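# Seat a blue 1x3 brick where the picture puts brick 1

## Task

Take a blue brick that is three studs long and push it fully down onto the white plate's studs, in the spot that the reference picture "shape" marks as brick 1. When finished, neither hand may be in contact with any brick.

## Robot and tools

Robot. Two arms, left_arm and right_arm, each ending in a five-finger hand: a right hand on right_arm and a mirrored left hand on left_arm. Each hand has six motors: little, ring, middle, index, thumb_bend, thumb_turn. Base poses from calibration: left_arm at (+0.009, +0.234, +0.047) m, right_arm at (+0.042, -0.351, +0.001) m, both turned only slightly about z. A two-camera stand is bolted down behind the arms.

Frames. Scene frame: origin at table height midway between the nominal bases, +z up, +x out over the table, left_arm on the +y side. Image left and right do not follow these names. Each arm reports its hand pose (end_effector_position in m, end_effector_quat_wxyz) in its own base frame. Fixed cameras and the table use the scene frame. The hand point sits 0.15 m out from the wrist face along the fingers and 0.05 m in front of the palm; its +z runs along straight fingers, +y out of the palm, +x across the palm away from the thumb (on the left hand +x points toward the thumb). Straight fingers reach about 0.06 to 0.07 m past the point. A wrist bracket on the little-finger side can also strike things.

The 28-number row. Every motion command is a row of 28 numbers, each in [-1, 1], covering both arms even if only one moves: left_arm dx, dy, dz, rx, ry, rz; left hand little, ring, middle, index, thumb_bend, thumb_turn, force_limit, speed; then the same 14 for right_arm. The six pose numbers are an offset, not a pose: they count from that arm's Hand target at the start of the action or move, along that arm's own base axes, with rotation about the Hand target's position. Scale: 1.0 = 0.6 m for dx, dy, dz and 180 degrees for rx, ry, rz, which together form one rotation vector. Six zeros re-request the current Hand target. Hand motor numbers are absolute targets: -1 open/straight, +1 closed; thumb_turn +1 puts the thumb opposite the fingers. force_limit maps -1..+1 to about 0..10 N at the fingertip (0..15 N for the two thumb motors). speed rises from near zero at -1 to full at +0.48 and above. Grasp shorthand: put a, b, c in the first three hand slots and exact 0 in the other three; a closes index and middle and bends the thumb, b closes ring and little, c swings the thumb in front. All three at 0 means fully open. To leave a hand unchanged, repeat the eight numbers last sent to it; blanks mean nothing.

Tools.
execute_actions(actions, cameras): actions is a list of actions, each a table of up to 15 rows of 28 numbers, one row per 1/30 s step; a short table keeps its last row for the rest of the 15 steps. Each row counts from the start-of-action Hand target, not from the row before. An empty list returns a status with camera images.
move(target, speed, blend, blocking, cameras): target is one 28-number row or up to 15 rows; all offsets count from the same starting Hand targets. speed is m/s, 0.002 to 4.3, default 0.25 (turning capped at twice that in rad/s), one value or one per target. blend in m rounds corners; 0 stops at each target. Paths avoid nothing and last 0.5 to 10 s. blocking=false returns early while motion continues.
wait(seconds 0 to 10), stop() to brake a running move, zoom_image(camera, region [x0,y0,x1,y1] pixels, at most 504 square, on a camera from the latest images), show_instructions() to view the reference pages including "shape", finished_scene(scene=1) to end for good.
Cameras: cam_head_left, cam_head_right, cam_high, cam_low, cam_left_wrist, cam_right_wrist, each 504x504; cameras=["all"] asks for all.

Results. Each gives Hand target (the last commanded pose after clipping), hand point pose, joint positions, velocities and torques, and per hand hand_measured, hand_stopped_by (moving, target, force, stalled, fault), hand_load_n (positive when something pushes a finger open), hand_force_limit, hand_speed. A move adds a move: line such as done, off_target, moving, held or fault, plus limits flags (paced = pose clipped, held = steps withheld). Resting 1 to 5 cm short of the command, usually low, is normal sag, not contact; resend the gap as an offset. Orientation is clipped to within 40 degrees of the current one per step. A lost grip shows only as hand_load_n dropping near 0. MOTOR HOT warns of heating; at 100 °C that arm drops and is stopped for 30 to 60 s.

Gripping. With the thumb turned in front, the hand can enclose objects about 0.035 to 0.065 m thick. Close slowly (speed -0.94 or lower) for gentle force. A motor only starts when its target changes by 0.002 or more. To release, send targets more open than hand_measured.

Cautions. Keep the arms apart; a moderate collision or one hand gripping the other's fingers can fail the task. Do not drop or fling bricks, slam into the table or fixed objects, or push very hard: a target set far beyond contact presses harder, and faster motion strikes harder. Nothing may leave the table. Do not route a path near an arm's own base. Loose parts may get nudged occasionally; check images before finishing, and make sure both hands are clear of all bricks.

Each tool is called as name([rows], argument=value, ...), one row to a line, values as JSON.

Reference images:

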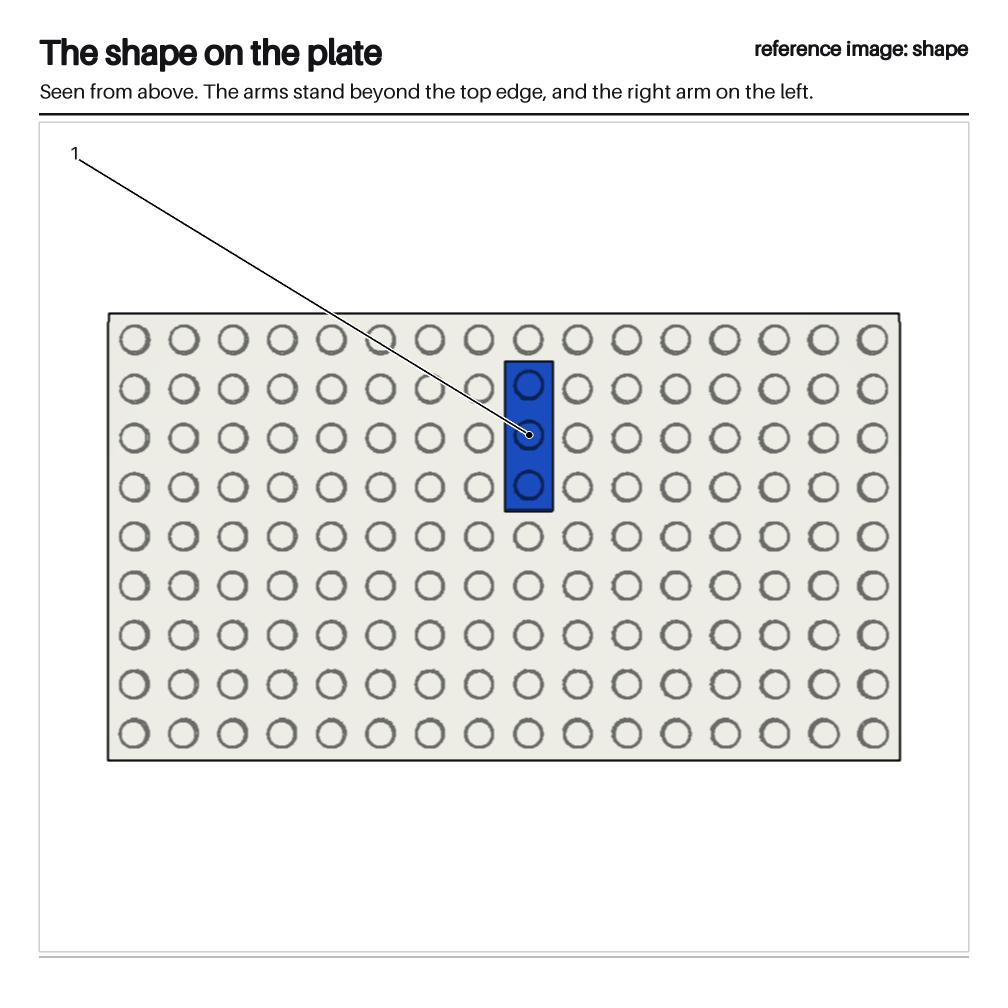

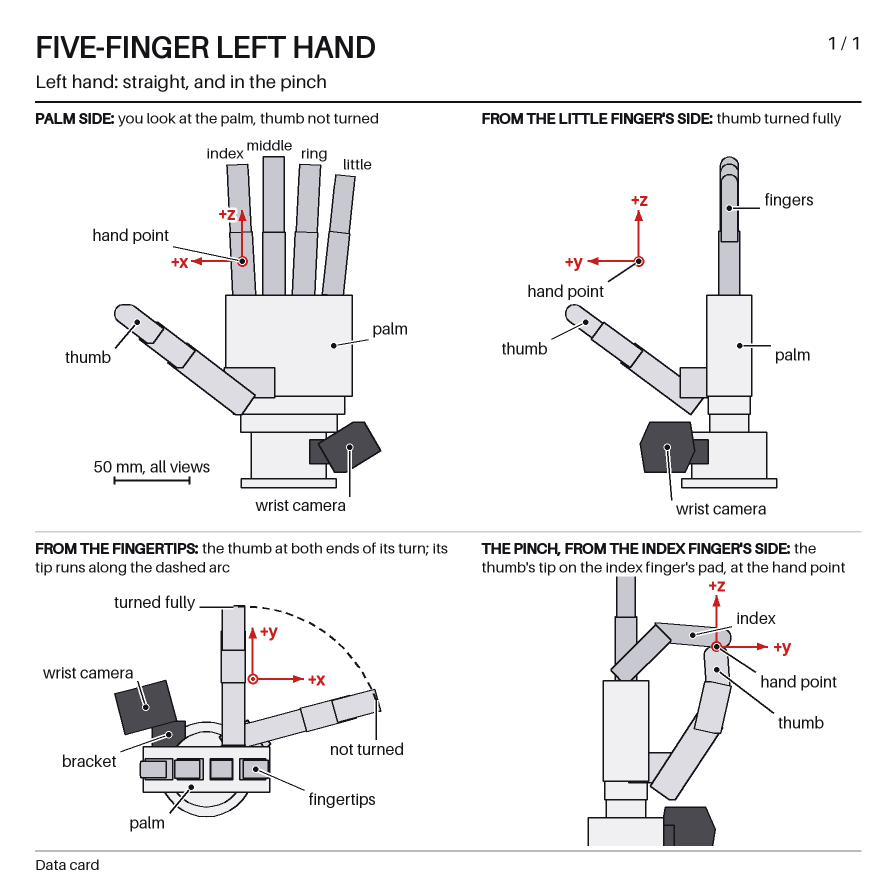

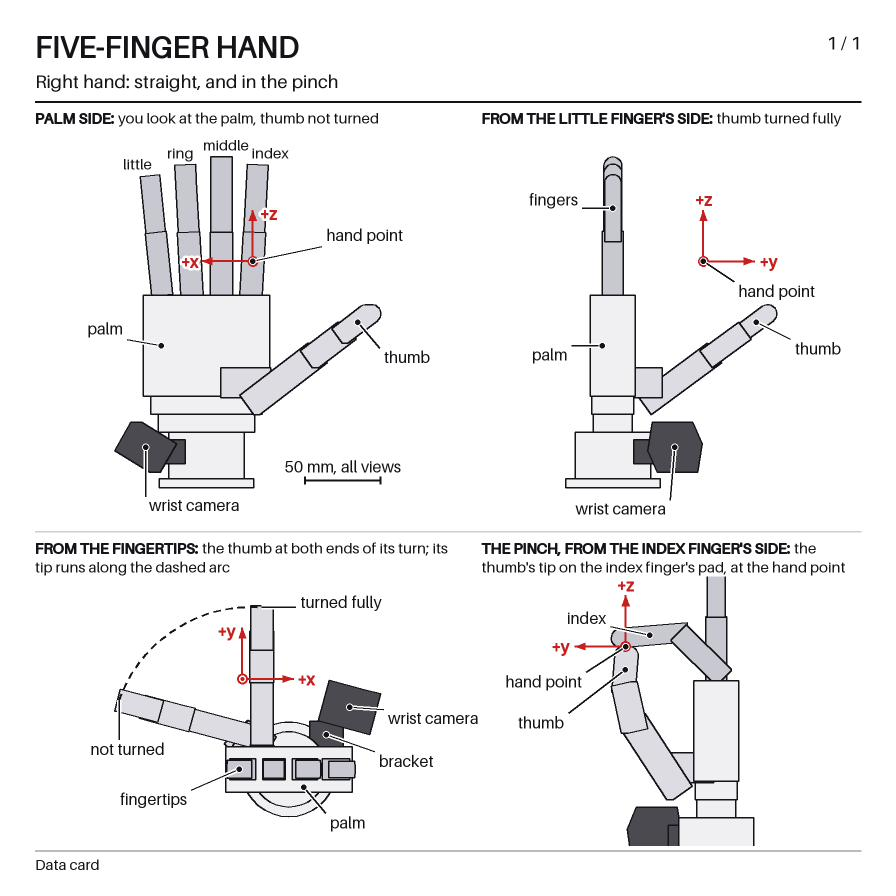

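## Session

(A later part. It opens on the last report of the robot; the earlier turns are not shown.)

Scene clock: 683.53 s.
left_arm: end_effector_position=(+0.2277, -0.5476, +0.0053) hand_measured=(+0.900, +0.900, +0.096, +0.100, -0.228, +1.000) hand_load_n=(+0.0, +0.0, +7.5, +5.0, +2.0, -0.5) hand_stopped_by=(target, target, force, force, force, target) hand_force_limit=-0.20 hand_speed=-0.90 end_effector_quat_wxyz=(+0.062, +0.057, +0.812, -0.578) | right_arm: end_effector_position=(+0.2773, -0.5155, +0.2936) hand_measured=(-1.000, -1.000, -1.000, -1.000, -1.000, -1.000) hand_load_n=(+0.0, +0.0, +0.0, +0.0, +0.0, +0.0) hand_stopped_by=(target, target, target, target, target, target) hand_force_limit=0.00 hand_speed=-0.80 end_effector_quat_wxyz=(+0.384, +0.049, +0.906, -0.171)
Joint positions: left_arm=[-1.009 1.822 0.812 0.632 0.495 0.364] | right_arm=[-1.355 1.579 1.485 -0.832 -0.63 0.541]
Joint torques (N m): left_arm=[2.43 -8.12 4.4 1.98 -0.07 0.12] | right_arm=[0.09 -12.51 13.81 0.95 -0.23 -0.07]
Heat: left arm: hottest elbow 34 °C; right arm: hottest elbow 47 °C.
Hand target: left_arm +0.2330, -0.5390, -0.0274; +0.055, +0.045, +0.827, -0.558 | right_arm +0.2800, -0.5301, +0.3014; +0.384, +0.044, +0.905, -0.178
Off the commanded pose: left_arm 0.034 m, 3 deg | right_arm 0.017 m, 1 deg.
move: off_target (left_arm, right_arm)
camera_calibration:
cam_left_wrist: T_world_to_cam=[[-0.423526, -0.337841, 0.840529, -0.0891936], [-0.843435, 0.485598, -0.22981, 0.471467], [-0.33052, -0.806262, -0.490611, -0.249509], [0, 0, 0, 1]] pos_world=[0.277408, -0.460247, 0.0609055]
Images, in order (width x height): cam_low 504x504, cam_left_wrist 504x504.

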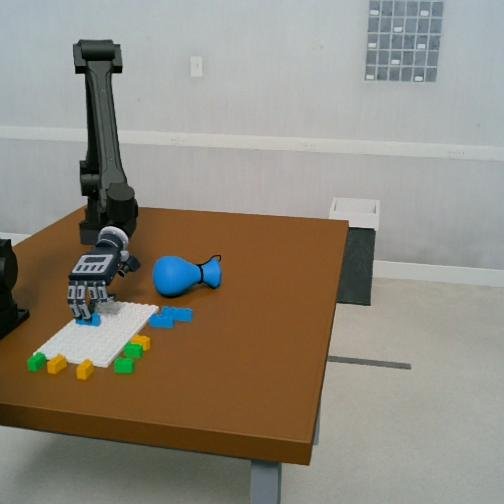

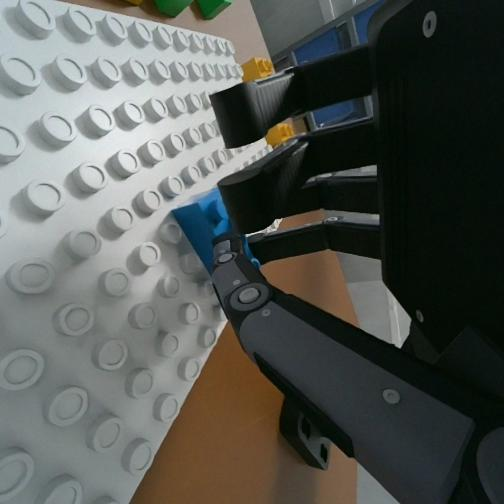

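move(target=[-0.0016,0.004,-0.035,0.0105,0.0041,0,0.9,0.9,0.18,0.102,-0.16,1.0,-0.2,-0.9,0,0,0,0,0,0,-1,-1,-1,-1,-1,-1,0.0,-0.8], speed=0.03, cameras=["cam_low","cam_left_wrist"])

zoom_image(camera="cam_low", region=[66, 290, 108, 332])

zoom_image(camera="cam_left_wrist", region=[120, 180, 260, 320])

Scene clock: 685.57 s.
left_arm: end_effector_position=(+0.2270, -0.5479, +0.0032) hand_measured=(+0.900, +0.900, +0.096, +0.100, -0.228, +1.000) hand_load_n=(+0.0, +0.0, +8.0, +7.0, -1.5, -0.5) hand_stopped_by=(target, target, force, force, force, target) hand_force_limit=-0.20 hand_speed=-0.90 end_effector_quat_wxyz=(+0.060, +0.058, +0.811, -0.579) | right_arm: end_effector_position=(+0.2773, -0.5155, +0.2936) hand_measured=(-1.000, -1.000, -1.000, -1.000, -1.000, -1.000) hand_load_n=(+0.0, +0.0, +0.0, +0.0, +0.0, +0.0) hand_stopped_by=(target, target, target, target, target, target) hand_force_limit=0.00 hand_speed=-0.80 end_effector_quat_wxyz=(+0.384, +0.049, +0.906, -0.171)
Joint positions: left_arm=[-1.009 1.829 0.812 0.64 0.499 0.362] | right_arm=[-1.355 1.579 1.485 -0.832 -0.63 0.541]
Joint torques (N m): left_arm=[2.67 -6.01 4.46 1.39 -0.42 0.19] | right_arm=[0.09 -12.22 13.86 1.02 -0.23 -0.08]
Heat: left arm: hottest elbow 34 °C; right arm: hottest elbow 47 °C.
Hand target: left_arm +0.2320, -0.5366, -0.0484; +0.049, +0.042, +0.836, -0.545 | right_arm +0.2800, -0.5301, +0.3014; +0.384, +0.044, +0.905, -0.178
Off the commanded pose: left_arm 0.053 m, 5 deg | right_arm 0.017 m, 1 deg.
move: off_target (left_arm, right_arm)
camera_calibration:
cam_left_wrist: T_world_to_cam=[[-0.422891, -0.334833, 0.842051, -0.0863165], [-0.842243, 0.488086, -0.228905, 0.471621], [-0.334348, -0.806014, -0.488419, -0.250059], [0, 0, 0, 1]] pos_world=[0.27711, -0.460645, 0.0585058]
Images, in order (width x height): cam_low 504x504, cam_left_wrist 504x504.

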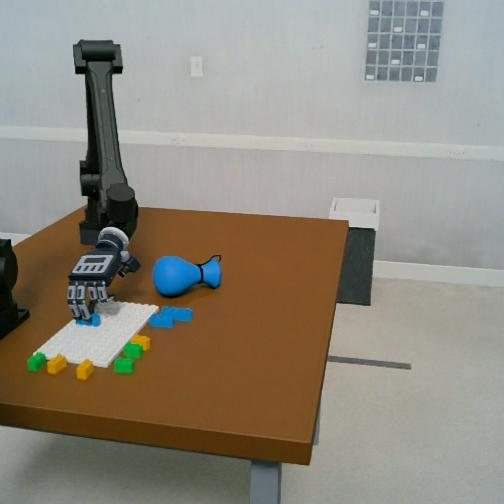

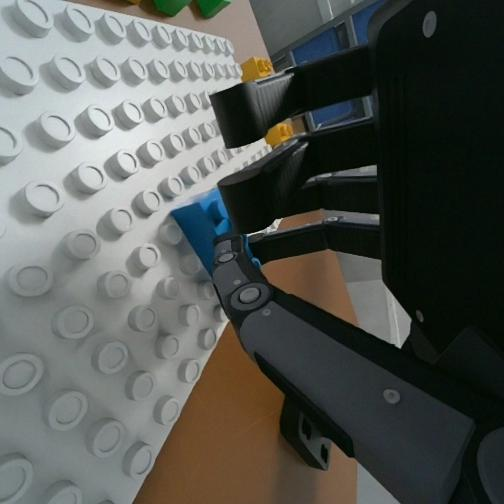

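Scaled by 12.000 from the camera's 504x504 image, which has a finer 720x720 frame.

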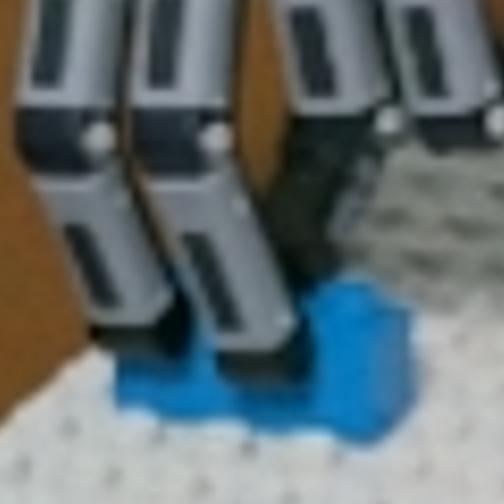

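Scaled by 3.600 from the camera's 504x504 image, which has a finer 720x720 frame.

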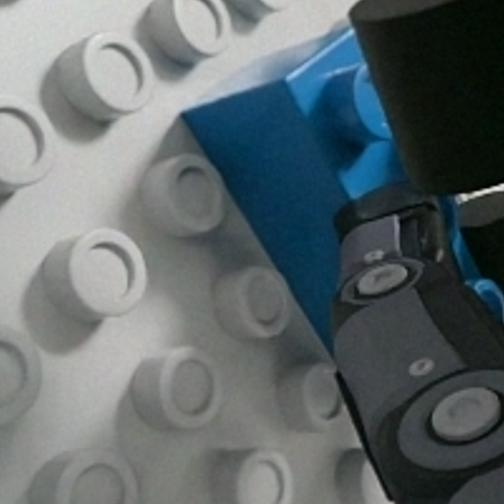

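execute_actions([
  [[0,0,0,0,0,0,0.9,0.9,0.108,0.112,-0.25,1.0,0.98,-0.93,0,0,0,0,0,0,-1,-1,-1,-1,-1,-1,0.0,-0.8]],
], cameras=["cam_low","cam_left_wrist"])

zoom_image(camera="cam_low", region=[66, 290, 108, 332])

zoom_image(camera="cam_left_wrist", region=[120, 180, 260, 320])

Scene clock: 692.83 s.
left_arm: end_effector_position=(+0.2270, -0.5485, +0.0040) hand_measured=(+0.900, +0.900, +0.100, +0.108, -0.248, +1.000) hand_load_n=(+0.5, +0.0, +4.5, +6.5, -4.0, +0.0) hand_stopped_by=(target, target, force, force, target, target) hand_force_limit=0.98 hand_speed=-0.93 end_effector_quat_wxyz=(+0.060, +0.059, +0.810, -0.580) | right_arm: end_effector_position=(+0.2773, -0.5155, +0.2936) hand_measured=(-1.000, -1.000, -1.000, -1.000, -1.000, -1.000) hand_load_n=(+0.0, +0.0, +0.0, +0.0, +0.0, +0.0) hand_stopped_by=(target, target, target, target, target, target) hand_force_limit=0.00 hand_speed=-0.80 end_effector_quat_wxyz=(+0.384, +0.049, +0.906, -0.171)
Joint positions: left_arm=[-1.009 1.829 0.813 0.642 0.5 0.361] | right_arm=[-1.355 1.579 1.485 -0.832 -0.63 0.541]
Joint torques (N m): left_arm=[2.78 -5.95 4.46 1.37 -0.47 0.2] | right_arm=[0.21 -12.51 13.82 0.98 -0.22 -0.07]
Heat: left arm: hottest elbow 34 °C; right arm: hottest elbow 47 °C.
Hand target: left_arm +0.2320, -0.5367, -0.0483; +0.049, +0.042, +0.836, -0.545 | right_arm +0.2800, -0.5301, +0.3014; +0.384, +0.044, +0.905, -0.178
Off the commanded pose: left_arm 0.054 m, 6 deg | right_arm 0.017 m, 1 deg.
Step readings (end_effector_position of left_arm | right_arm):
0: (+0.2269, -0.5480, +0.0033) | (+0.2773, -0.5155, +0.2936)
1: (+0.2269, -0.5480, +0.0033) | (+0.2773, -0.5155, +0.2936)
2: (+0.2269, -0.5480, +0.0033) | (+0.2773, -0.5155, +0.2936)
4: (+0.2271, -0.5482, +0.0036) | (+0.2773, -0.5155, +0.2936)
8: (+0.2270, -0.5483, +0.0037) | (+0.2773, -0.5155, +0.2936)
15: (+0.2270, -0.5485, +0.0040) | (+0.2773, -0.5155, +0.2936)
camera_calibration:
cam_left_wrist: T_world_to_cam=[[-0.423467, -0.332142, 0.842827, -0.0855072], [-0.84163, 0.488454, -0.230375, 0.472148], [-0.335165, -0.806904, -0.486385, -0.250487], [0, 0, 0, 1]] pos_world=[0.27721, -0.461142, 0.0590059]
Images, in order (width x height): cam_low 504x504, cam_left_wrist 504x504.

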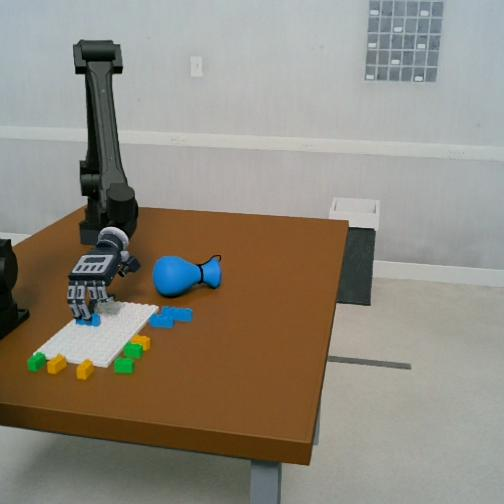

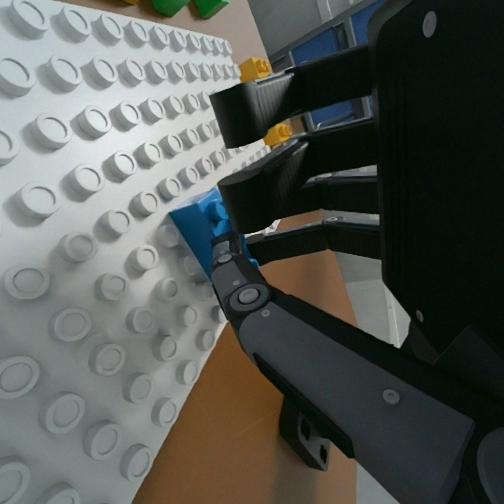

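Scaled by 12.000 from the camera's 504x504 image, which has a finer 720x720 frame.

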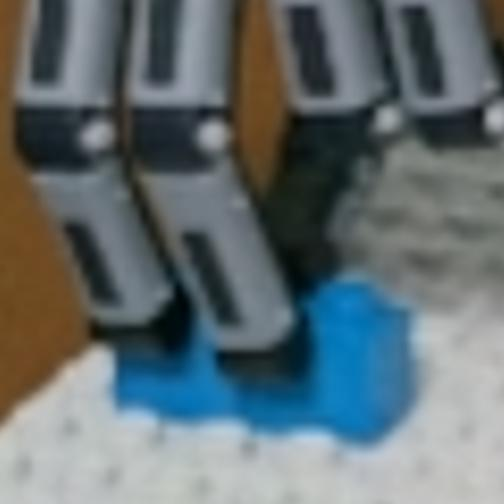

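Scaled by 3.600 from the camera's 504x504 image, which has a finer 720x720 frame.

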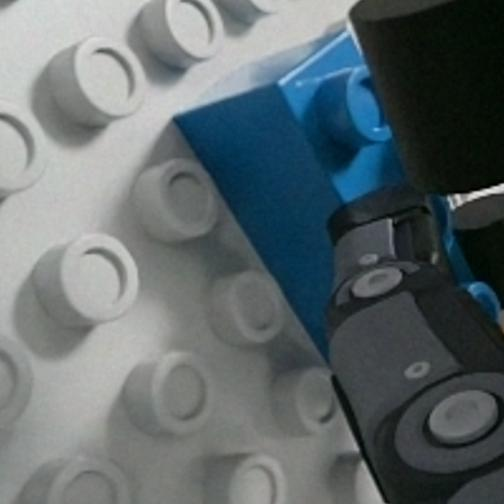

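move([
  [0,0,0,0,0,0,0.9,0.9,0.108,0.112,-0.40,1.0,0.3,-0.8,0,0,0,0,0,0,-1,-1,-1,-1,-1,-1,0.0,-0.8],
  [0.0034,-0.0085,0.075,-0.0225,-0.0088,0,0.9,0.9,0.108,0.112,-0.40,1.0,0.3,-0.8,0,0,0,0,0,0,-1,-1,-1,-1,-1,-1,0.0,-0.8],
], speed=0.05, cameras=["cam_low","cam_left_wrist"])

zoom_image(camera="cam_low", region=[66, 290, 108, 332])

zoom_image(camera="cam_left_wrist", region=[120, 180, 260, 320])

Scene clock: 696.47 s.
left_arm: end_effector_position=(+0.2298, -0.5523, +0.0008) hand_measured=(+0.900, +0.900, +0.100, +0.110, -0.398, +1.000) hand_load_n=(+0.0, +0.0, +0.0, +1.0, -1.5, -1.0) hand_stopped_by=(target, target, force, force, target, target) hand_force_limit=0.30 hand_speed=-0.80 end_effector_quat_wxyz=(+0.060, +0.056, +0.810, -0.580) | right_arm: end_effector_position=(+0.2773, -0.5155, +0.2936) hand_measured=(-1.000, -1.000, -1.000, -1.000, -1.000, -1.000) hand_load_n=(+0.0, +0.0, +0.0, +0.0, +0.0, +0.0) hand_stopped_by=(target, target, target, target, target, target) hand_force_limit=0.00 hand_speed=-0.80 end_effector_quat_wxyz=(+0.384, +0.049, +0.906, -0.171)
Joint positions: left_arm=[-1.009 1.845 0.825 0.647 0.497 0.357] | right_arm=[-1.355 1.579 1.485 -0.832 -0.63 0.541]
Joint torques (N m): left_arm=[2.9 -13.33 3.14 1.91 -0.05 0.11] | right_arm=[-0.03 -12.34 13.81 0.99 -0.23 -0.07]
Heat: left arm: hottest elbow 34 °C; right arm: hottest elbow 47 °C.
Hand target: left_arm +0.2341, -0.5418, -0.0033; +0.062, +0.048, +0.816, -0.573 | right_arm +0.2800, -0.5301, +0.3014; +0.384, +0.044, +0.905, -0.178
Off the commanded pose: left_arm 0.012 m, 1 deg | right_arm 0.017 m, 1 deg.
move: off_target (left_arm, right_arm)
camera_calibration:
cam_left_wrist: T_world_to_cam=[[-0.419707, -0.333723, 0.844082, -0.0846846], [-0.844486, 0.484447, -0.228373, 0.47403], [-0.3327, -0.808666, -0.48515, -0.255654], [0, 0, 0, 1]] pos_world=[0.279713, -0.464642, 0.0557061]
Images, in order (width x height): cam_low 504x504, cam_left_wrist 504x504.

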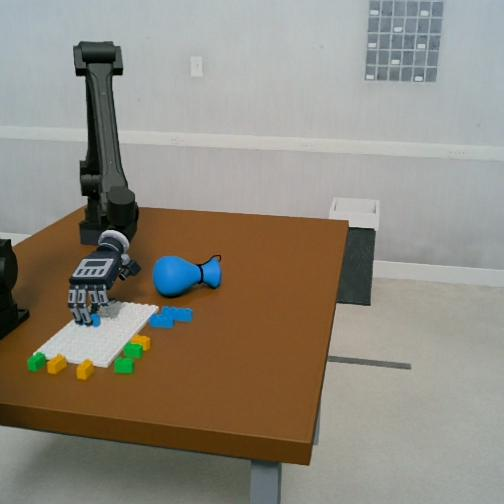

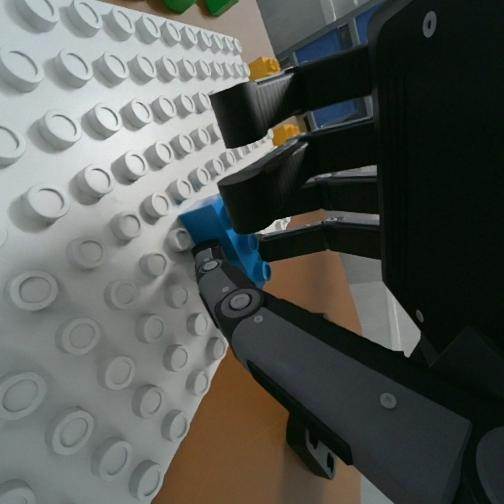

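Scaled by 12.000 from the camera's 504x504 image, which has a finer 720x720 frame.

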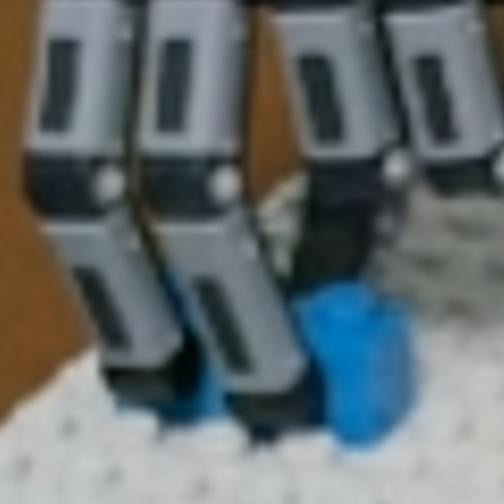

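Scaled by 3.600 from the camera's 504x504 image, which has a finer 720x720 frame.

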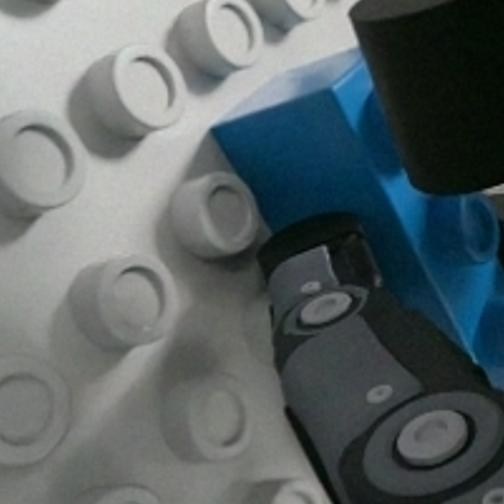

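execute_actions([
  [[0,0,0,0,0,0,0.9,0.9,0.16,0.18,-0.40,1.0,0.4,-0.85,0,0,0,0,0,0,-1,-1,-1,-1,-1,-1,0.0,-0.8]],
], cameras=["cam_low","cam_left_wrist"])

zoom_image(camera="cam_low", region=[66, 290, 108, 332])

zoom_image(camera="cam_left_wrist", region=[120, 180, 260, 320])

Scene clock: 703.17 s.
left_arm: end_effector_position=(+0.2301, -0.5525, +0.0018) hand_measured=(+0.900, +0.900, +0.152, +0.174, -0.402, +1.000) hand_load_n=(+0.0, +0.0, +6.5, +11.0, +11.5, +1.0) hand_stopped_by=(target, target, force, force, target, target) hand_force_limit=0.40 hand_speed=-0.85 end_effector_quat_wxyz=(+0.061, +0.056, +0.810, -0.580) | right_arm: end_effector_position=(+0.2773, -0.5155, +0.2936) hand_measured=(-1.000, -1.000, -1.000, -1.000, -1.000, -1.000) hand_load_n=(+0.0, +0.0, -0.5, +0.0, +0.0, +0.0) hand_stopped_by=(target, target, target, target, target, target) hand_force_limit=0.00 hand_speed=-0.80 end_effector_quat_wxyz=(+0.384, +0.049, +0.906, -0.171)
Joint positions: left_arm=[-1.009 1.843 0.825 0.647 0.496 0.357] | right_arm=[-1.355 1.579 1.485 -0.832 -0.63 0.541]
Joint torques (N m): left_arm=[2.84 -12.86 3.19 1.88 -0.01 0.08] | right_arm=[0.15 -12.51 13.85 1.01 -0.22 -0.09]
Heat: left arm: hottest elbow 34 °C; right arm: hottest elbow 47 °C.
Hand target: left_arm +0.2341, -0.5418, -0.0033; +0.062, +0.048, +0.816, -0.573 | right_arm +0.2800, -0.5301, +0.3014; +0.384, +0.044, +0.905, -0.178
Off the commanded pose: left_arm 0.012 m, 1 deg | right_arm 0.017 m, 1 deg.
Step readings (end_effector_position of left_arm | right_arm):
0: (+0.2298, -0.5523, +0.0008) | (+0.2773, -0.5155, +0.2936)
1: (+0.2298, -0.5523, +0.0008) | (+0.2773, -0.5155, +0.2936)
2: (+0.2298, -0.5523, +0.0008) | (+0.2773, -0.5155, +0.2936)
4: (+0.2299, -0.5523, +0.0007) | (+0.2773, -0.5155, +0.2936)
8: (+0.2301, -0.5525, +0.0018) | (+0.2773, -0.5155, +0.2936)
15: (+0.2301, -0.5525, +0.0018) | (+0.2773, -0.5155, +0.2936)
camera_calibration:
cam_left_wrist: T_world_to_cam=[[-0.420461, -0.333065, 0.843967, -0.0848708], [-0.844713, 0.483217, -0.230134, 0.474042], [-0.33117, -0.809672, -0.484518, -0.256163], [0, 0, 0, 1]] pos_world=[0.279911, -0.464741, 0.0566061]
Images, in order (width x height): cam_low 504x504, cam_left_wrist 504x504.

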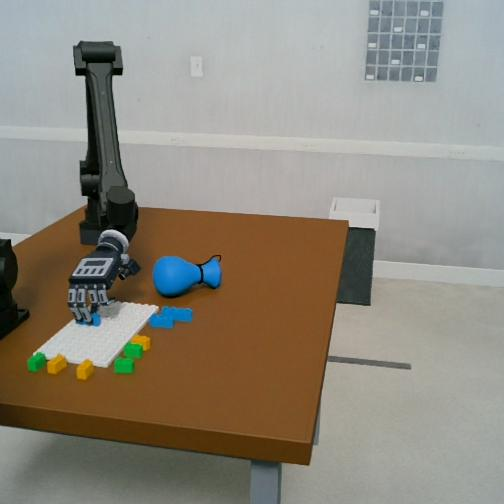

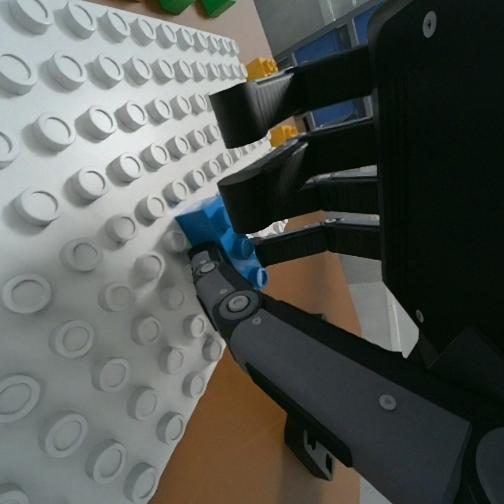

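Scaled by 12.000 from the camera's 504x504 image, which has a finer 720x720 frame.

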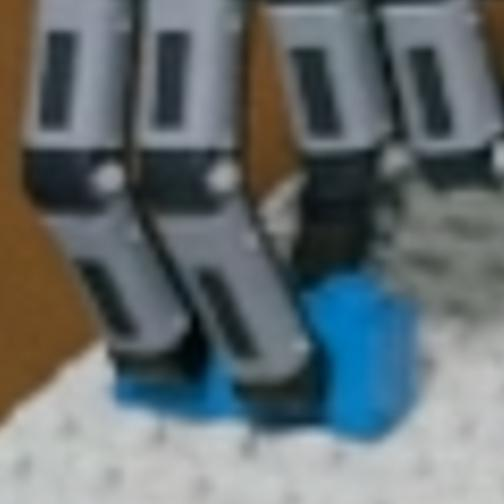

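Scaled by 3.600 from the camera's 504x504 image, which has a finer 720x720 frame.

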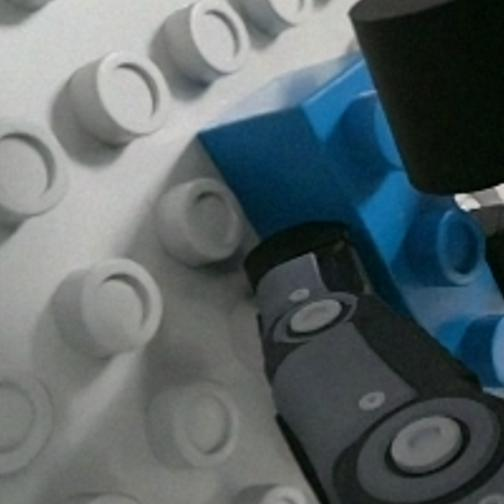

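move(target=[-0.0027,0.0067,-0.059,0.0178,0.007,0,0.9,0.9,0.16,0.18,-0.40,1.0,0.4,-0.85,0,0,0,0,0,0,-1,-1,-1,-1,-1,-1,0.0,-0.8], speed=0.04, cameras=["cam_low","cam_left_wrist"])

zoom_image(camera="cam_low", region=[66, 290, 108, 332])

zoom_image(camera="cam_left_wrist", region=[120, 180, 260, 320])

Scene clock: 705.43 s.
left_arm: end_effector_position=(+0.2301, -0.5521, +0.0000) hand_measured=(+0.900, +0.900, +0.152, +0.174, -0.402, +1.000) hand_load_n=(+0.0, +0.0, +6.5, +11.0, +11.0, +1.0) hand_stopped_by=(target, target, force, force, target, target) hand_force_limit=0.40 hand_speed=-0.85 end_effector_quat_wxyz=(+0.061, +0.055, +0.811, -0.579) | right_arm: end_effector_position=(+0.2773, -0.5155, +0.2936) hand_measured=(-1.000, -1.000, -1.000, -1.000, -1.000, -1.000) hand_load_n=(+0.0, +0.0, +0.0, +0.0, +0.0, +0.0) hand_stopped_by=(target, target, target, target, target, target) hand_force_limit=0.00 hand_speed=-0.80 end_effector_quat_wxyz=(+0.384, +0.049, +0.906, -0.171)
Joint positions: left_arm=[-1.009 1.846 0.825 0.647 0.495 0.357] | right_arm=[-1.355 1.579 1.485 -0.832 -0.63 0.541]
Joint torques (N m): left_arm=[2.96 -8.76 3.67 1.28 -0.2 0.21] | right_arm=[0.32 -12.4 13.81 0.98 -0.22 -0.06]
Heat: left arm: hottest elbow 34 °C; right arm: hottest elbow 47 °C.
Hand target: left_arm +0.2325, -0.5378, -0.0388; +0.051, +0.043, +0.832, -0.551 | right_arm +0.2800, -0.5301, +0.3014; +0.384, +0.044, +0.905, -0.178
Off the commanded pose: left_arm 0.041 m, 4 deg | right_arm 0.017 m, 1 deg.
move: off_target (left_arm, right_arm)
camera_calibration:
cam_left_wrist: T_world_to_cam=[[-0.419092, -0.335652, 0.843623, -0.085146], [-0.845377, 0.483202, -0.227713, 0.473564], [-0.331208, -0.808612, -0.486258, -0.256163], [0, 0, 0, 1]] pos_world=[0.279813, -0.464543, 0.0551061]
Images, in order (width x height): cam_low 504x504, cam_left_wrist 504x504.

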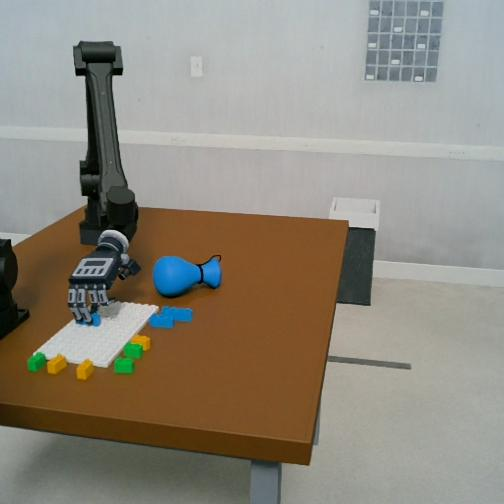

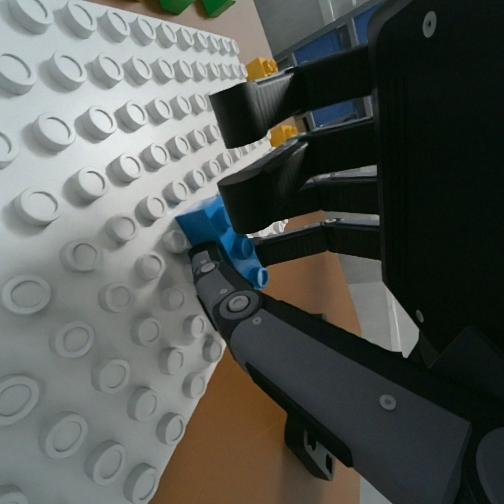

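Scaled by 12.000 from the camera's 504x504 image, which has a finer 720x720 frame.

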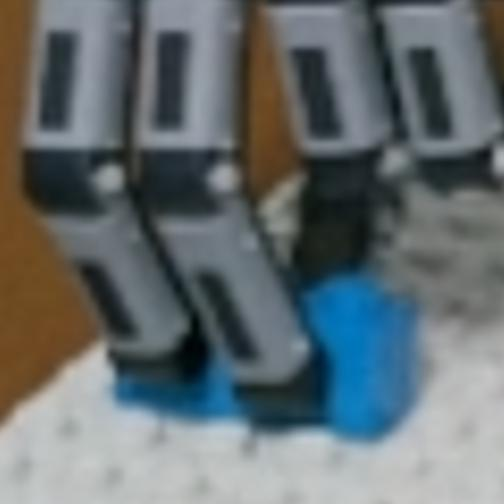

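Scaled by 3.600 from the camera's 504x504 image, which has a finer 720x720 frame.

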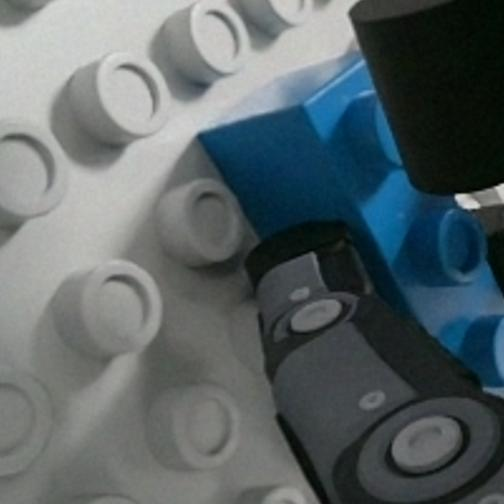

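execute_actions(actions=[], cameras=["cam_low","cam_left_wrist"])

zoom_image(camera="cam_low", region=[66, 290, 108, 332])

zoom_image(camera="cam_left_wrist", region=[120, 180, 260, 320])

Scene clock: 708.73 s.
left_arm: end_effector_position=(+0.2301, -0.5521, +0.0000) hand_measured=(+0.900, +0.900, +0.152, +0.174, -0.402, +1.000) hand_load_n=(+0.0, +0.0, +6.5, +11.0, +11.0, +1.0) hand_stopped_by=(target, target, force, force, target, target) hand_force_limit=0.40 hand_speed=-0.85 end_effector_quat_wxyz=(+0.061, +0.055, +0.811, -0.579) | right_arm: end_effector_position=(+0.2773, -0.5155, +0.2936) hand_measured=(-1.000, -1.000, -1.000, -1.000, -1.000, -1.000) hand_load_n=(+0.0, +0.0, +0.0, +0.0, +0.0, +0.0) hand_stopped_by=(target, target, target, target, target, target) hand_force_limit=0.00 hand_speed=-0.80 end_effector_quat_wxyz=(+0.384, +0.049, +0.906, -0.171)
Joint positions: left_arm=[-1.009 1.846 0.825 0.647 0.495 0.357] | right_arm=[-1.355 1.579 1.485 -0.832 -0.63 0.541]
Joint velocities: within noise
Joint torques (N m): left_arm=[3.02 -8.35 3.77 1.35 -0.19 0.21] | right_arm=[0.09 -12.22 13.86 1.02 -0.21 -0.07]
Heat: left arm: hottest elbow 34 °C; right arm: hottest elbow 47 °C.
Hand target: left_arm +0.2325, -0.5378, -0.0388; +0.051, +0.043, +0.832, -0.551 | right_arm +0.2800, -0.5301, +0.3014; +0.384, +0.044, +0.905, -0.178
Off the commanded pose: left_arm 0.041 m, 4 deg | right_arm 0.017 m, 1 deg.
camera_calibration:
cam_left_wrist: T_world_to_cam=[[-0.419092, -0.335652, 0.843623, -0.085146], [-0.845377, 0.483202, -0.227713, 0.473564], [-0.331208, -0.808612, -0.486258, -0.256163], [0, 0, 0, 1]] pos_world=[0.279813, -0.464543, 0.0551061]
Images, in order (width x height): cam_low 504x504, cam_left_wrist 504x504.

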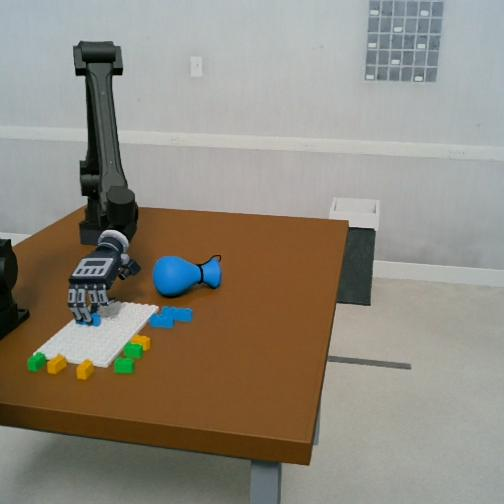

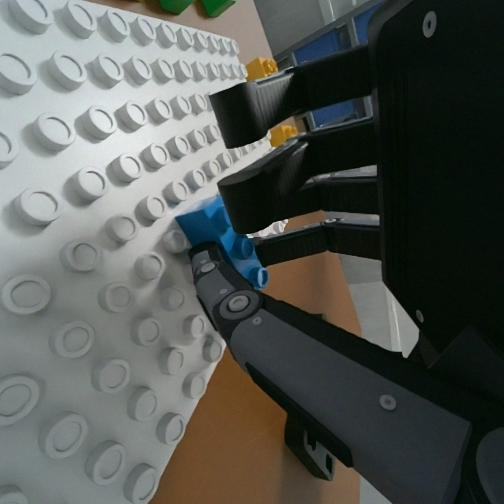

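Scaled by 12.000 from the camera's 504x504 image, which has a finer 720x720 frame.

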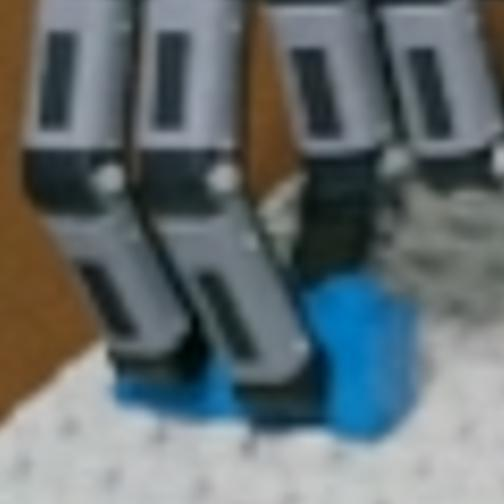

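Scaled by 3.600 from the camera's 504x504 image, which has a finer 720x720 frame.

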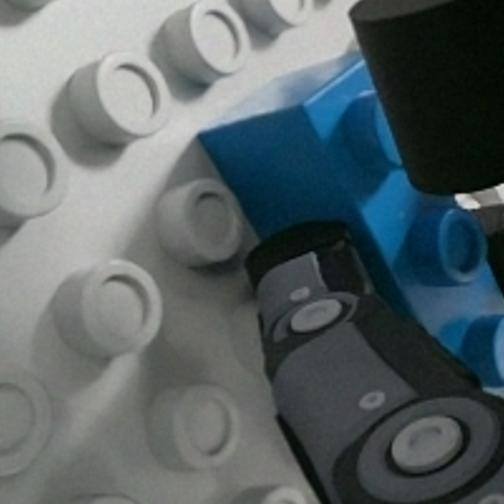

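move(target=[-0.0018,0.0045,-0.0396,0.0118,0.0047,0,0.9,0.9,0.16,0.18,-0.40,1.0,0.4,-0.85,0,0,0,0,0,0,-1,-1,-1,-1,-1,-1,0.0,-0.8], speed=0.05, cameras=["cam_low","cam_left_wrist"])

zoom_image(camera="cam_low", region=[66, 290, 108, 332])

zoom_image(camera="cam_left_wrist", region=[120, 180, 260, 320])

Scene clock: 710.43 s.
left_arm: end_effector_position=(+0.2302, -0.5521, -0.0019) hand_measured=(+0.900, +0.900, +0.152, +0.174, -0.402, +1.000) hand_load_n=(+0.0, +0.0, +6.5, +11.5, +8.0, +0.5) hand_stopped_by=(target, target, force, force, target, target) hand_force_limit=0.40 hand_speed=-0.85 end_effector_quat_wxyz=(+0.060, +0.055, +0.812, -0.578) | right_arm: end_effector_position=(+0.2773, -0.5155, +0.2936) hand_measured=(-1.000, -1.000, -1.000, -1.000, -1.000, -1.000) hand_load_n=(+0.0, +0.0, +0.0, +0.0, +0.0, +0.0) hand_stopped_by=(target, target, target, target, target, target) hand_force_limit=0.00 hand_speed=-0.80 end_effector_quat_wxyz=(+0.384, +0.049, +0.906, -0.171)
Joint positions: left_arm=[-1.009 1.85 0.826 0.647 0.494 0.357] | right_arm=[-1.355 1.579 1.485 -0.832 -0.63 0.541]
Joint torques (N m): left_arm=[2.67 -5.89 3.92 0.84 -0.28 0.27] | right_arm=[0.21 -12.22 13.87 1.03 -0.22 -0.08]
Heat: left arm: hottest elbow 34 °C; right arm: hottest elbow 47 °C.
Hand target: left_arm +0.2315, -0.5351, -0.0624; +0.044, +0.040, +0.842, -0.535 | right_arm +0.2800, -0.5301, +0.3014; +0.384, +0.044, +0.905, -0.178
Off the commanded pose: left_arm 0.063 m, 7 deg | right_arm 0.017 m, 1 deg.
move: off_target (left_arm, right_arm)
camera_calibration:
cam_left_wrist: T_world_to_cam=[[-0.417654, -0.338188, 0.843323, -0.0851429], [-0.846021, 0.483255, -0.225196, 0.473445], [-0.331382, -0.807523, -0.487947, -0.25641], [0, 0, 0, 1]] pos_world=[0.280014, -0.464646, 0.0533061]
Images, in order (width x height): cam_low 504x504, cam_left_wrist 504x504.

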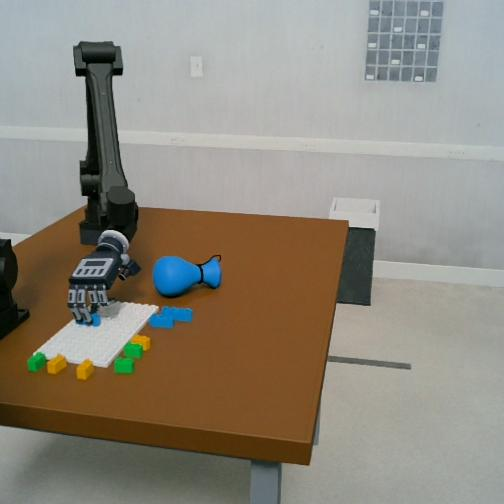

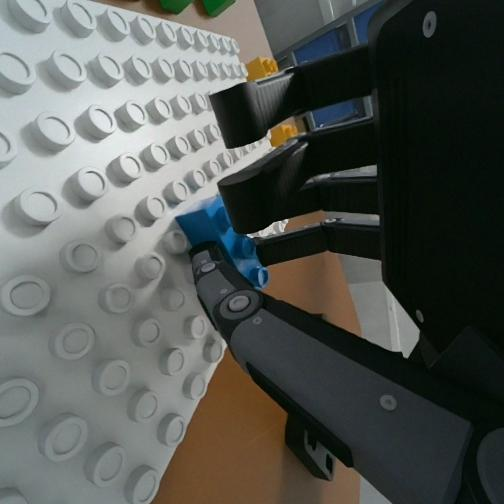

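Scaled by 12.000 from the camera's 504x504 image, which has a finer 720x720 frame.

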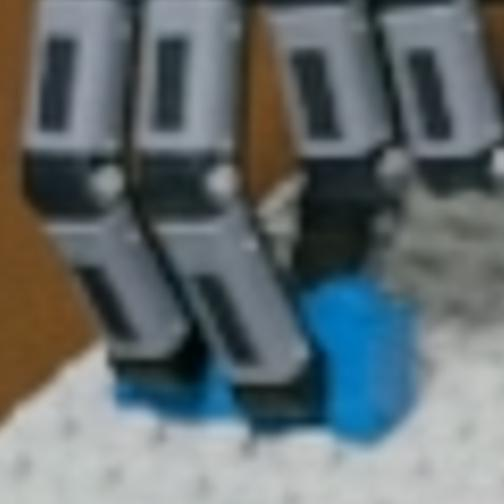

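Scaled by 3.600 from the camera's 504x504 image, which has a finer 720x720 frame.

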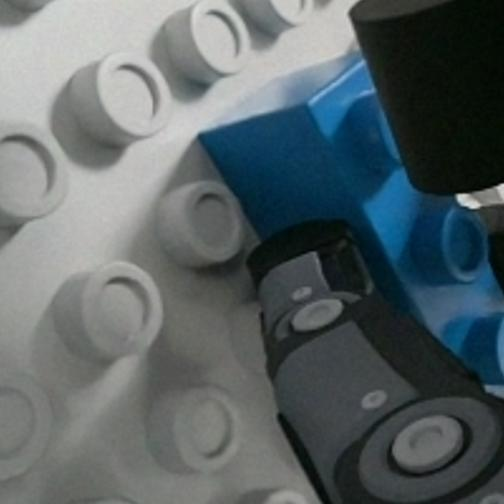

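move(target=[-0.0018,0.0045,-0.0396,0.0118,0.0047,0,0.9,0.9,0.16,0.18,-0.40,1.0,0.4,-0.85,0,0,0,0,0,0,-1,-1,-1,-1,-1,-1,0.0,-0.8], speed=0.05, cameras=["cam_low","cam_left_wrist"])

zoom_image(camera="cam_low", region=[66, 290, 108, 332])

zoom_image(camera="cam_left_wrist", region=[120, 180, 260, 320])

Scene clock: 713.03 s.
left_arm: end_effector_position=(+0.2287, -0.5518, -0.0050) hand_measured=(+0.900, +0.900, +0.152, +0.174, -0.402, +1.000) hand_load_n=(+0.0, +0.0, +6.0, +13.0, +7.5, +0.5) hand_stopped_by=(target, target, force, force, target, target) hand_force_limit=0.40 hand_speed=-0.85 end_effector_quat_wxyz=(+0.057, +0.056, +0.813, -0.577) | right_arm: end_effector_position=(+0.2773, -0.5155, +0.2936) hand_measured=(-1.000, -1.000, -1.000, -1.000, -1.000, -1.000) hand_load_n=(+0.0, +0.5, +0.0, +0.0, +0.0, +0.0) hand_stopped_by=(target, target, target, target, target, target) hand_force_limit=0.00 hand_speed=-0.80 end_effector_quat_wxyz=(+0.384, +0.049, +0.906, -0.171)
Joint positions: left_arm=[-1.009 1.857 0.827 0.647 0.501 0.357] | right_arm=[-1.355 1.579 1.485 -0.832 -0.63 0.541]
Joint torques (N m): left_arm=[2.84 -3.84 4.07 0.5 -0.71 0.34] | right_arm=[0.03 -12.28 13.87 1.01 -0.21 -0.08]
Heat: left arm: hottest elbow 33 °C; right arm: hottest elbow 47 °C.
Hand target: left_arm +0.2304, -0.5324, -0.0862; +0.037, +0.037, +0.853, -0.520 | right_arm +0.2800, -0.5301, +0.3014; +0.384, +0.044, +0.905, -0.178
Off the commanded pose: left_arm 0.083 m, 9 deg | right_arm 0.017 m, 1 deg.
move: off_target (left_arm, right_arm)
camera_calibration:
cam_left_wrist: T_world_to_cam=[[-0.4154, -0.338787, 0.844195, -0.0838056], [-0.844251, 0.489096, -0.219147, 0.474125], [-0.338648, -0.803747, -0.489192, -0.254389], [0, 0, 0, 1]] pos_world=[0.279319, -0.464749, 0.0502063]
Images, in order (width x height): cam_low 504x504, cam_left_wrist 504x504.

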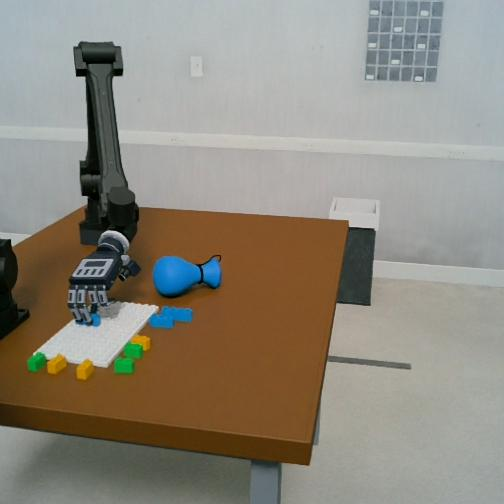

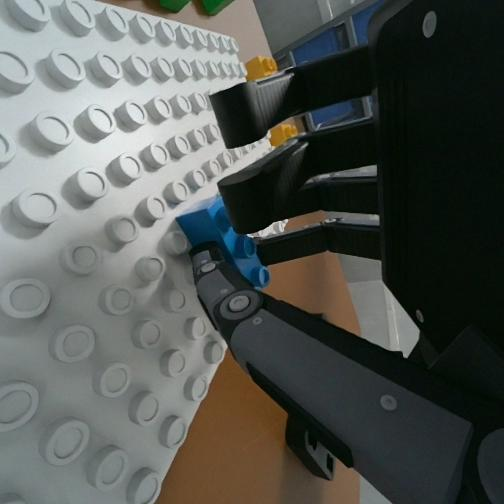

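Scaled by 12.000 from the camera's 504x504 image, which has a finer 720x720 frame.

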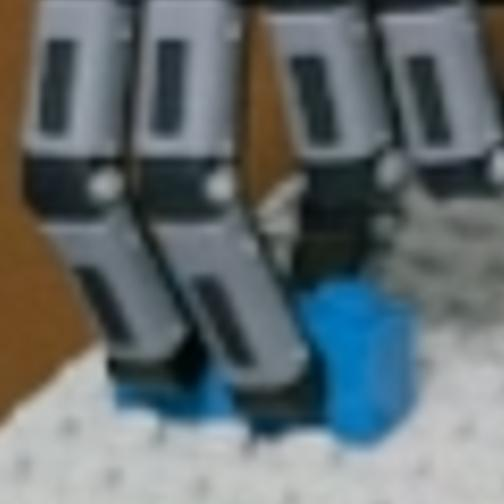

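Scaled by 3.600 from the camera's 504x504 image, which has a finer 720x720 frame.

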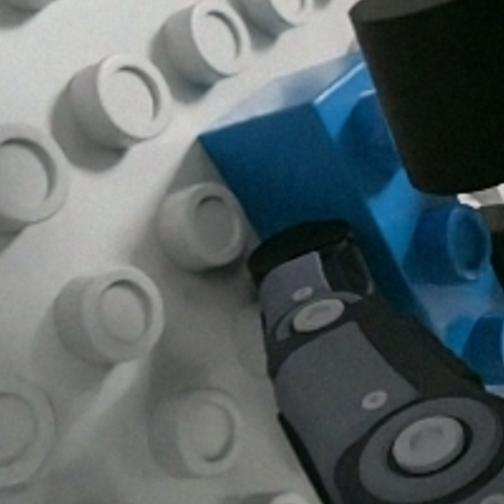

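zoom_image(camera="cam_low", region=[70, 300, 106, 336])

zoom_image(camera="cam_left_wrist", region=[150, 170, 230, 250])

Scaled by 14.000 from the camera's 504x504 image, which has a finer 720x720 frame.

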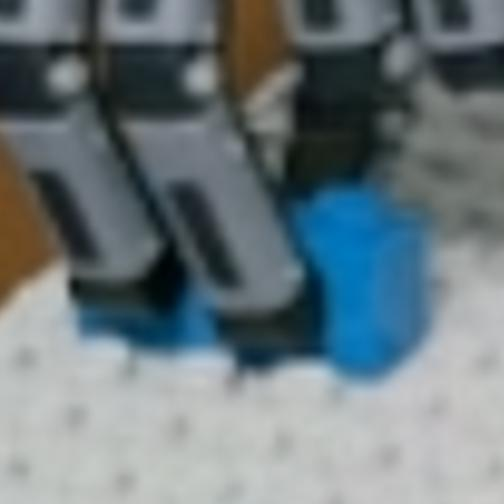

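Scaled by 6.300 from the camera's 504x504 image, which has a finer 720x720 frame.

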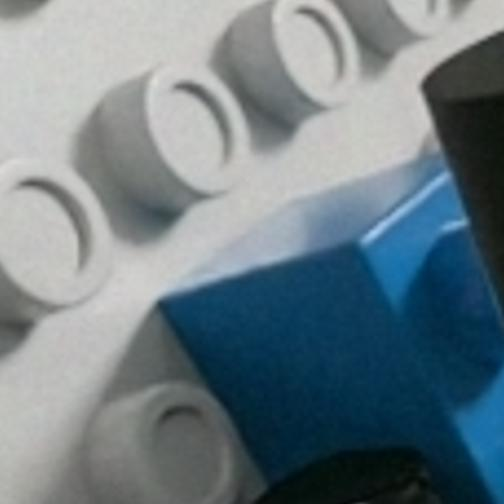

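zoom_image(camera="cam_left_wrist", region=[100, 160, 200, 260])

zoom_image(camera="cam_left_wrist", region=[140, 230, 240, 330])

Scaled by 5.040 from the camera's 504x504 image, which has a finer 720x720 frame.

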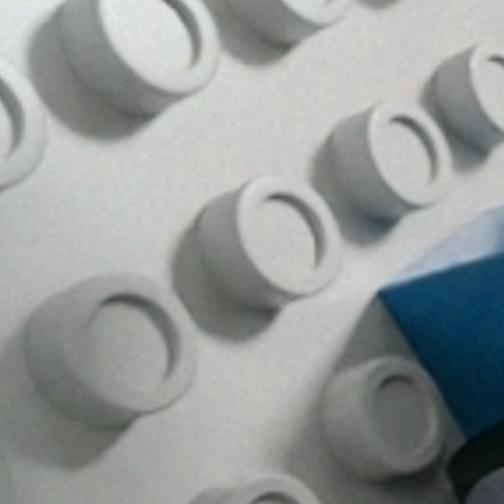

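Scaled by 5.040 from the camera's 504x504 image, which has a finer 720x720 frame.

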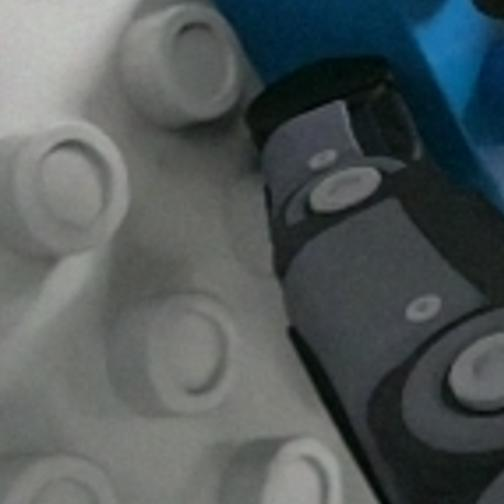

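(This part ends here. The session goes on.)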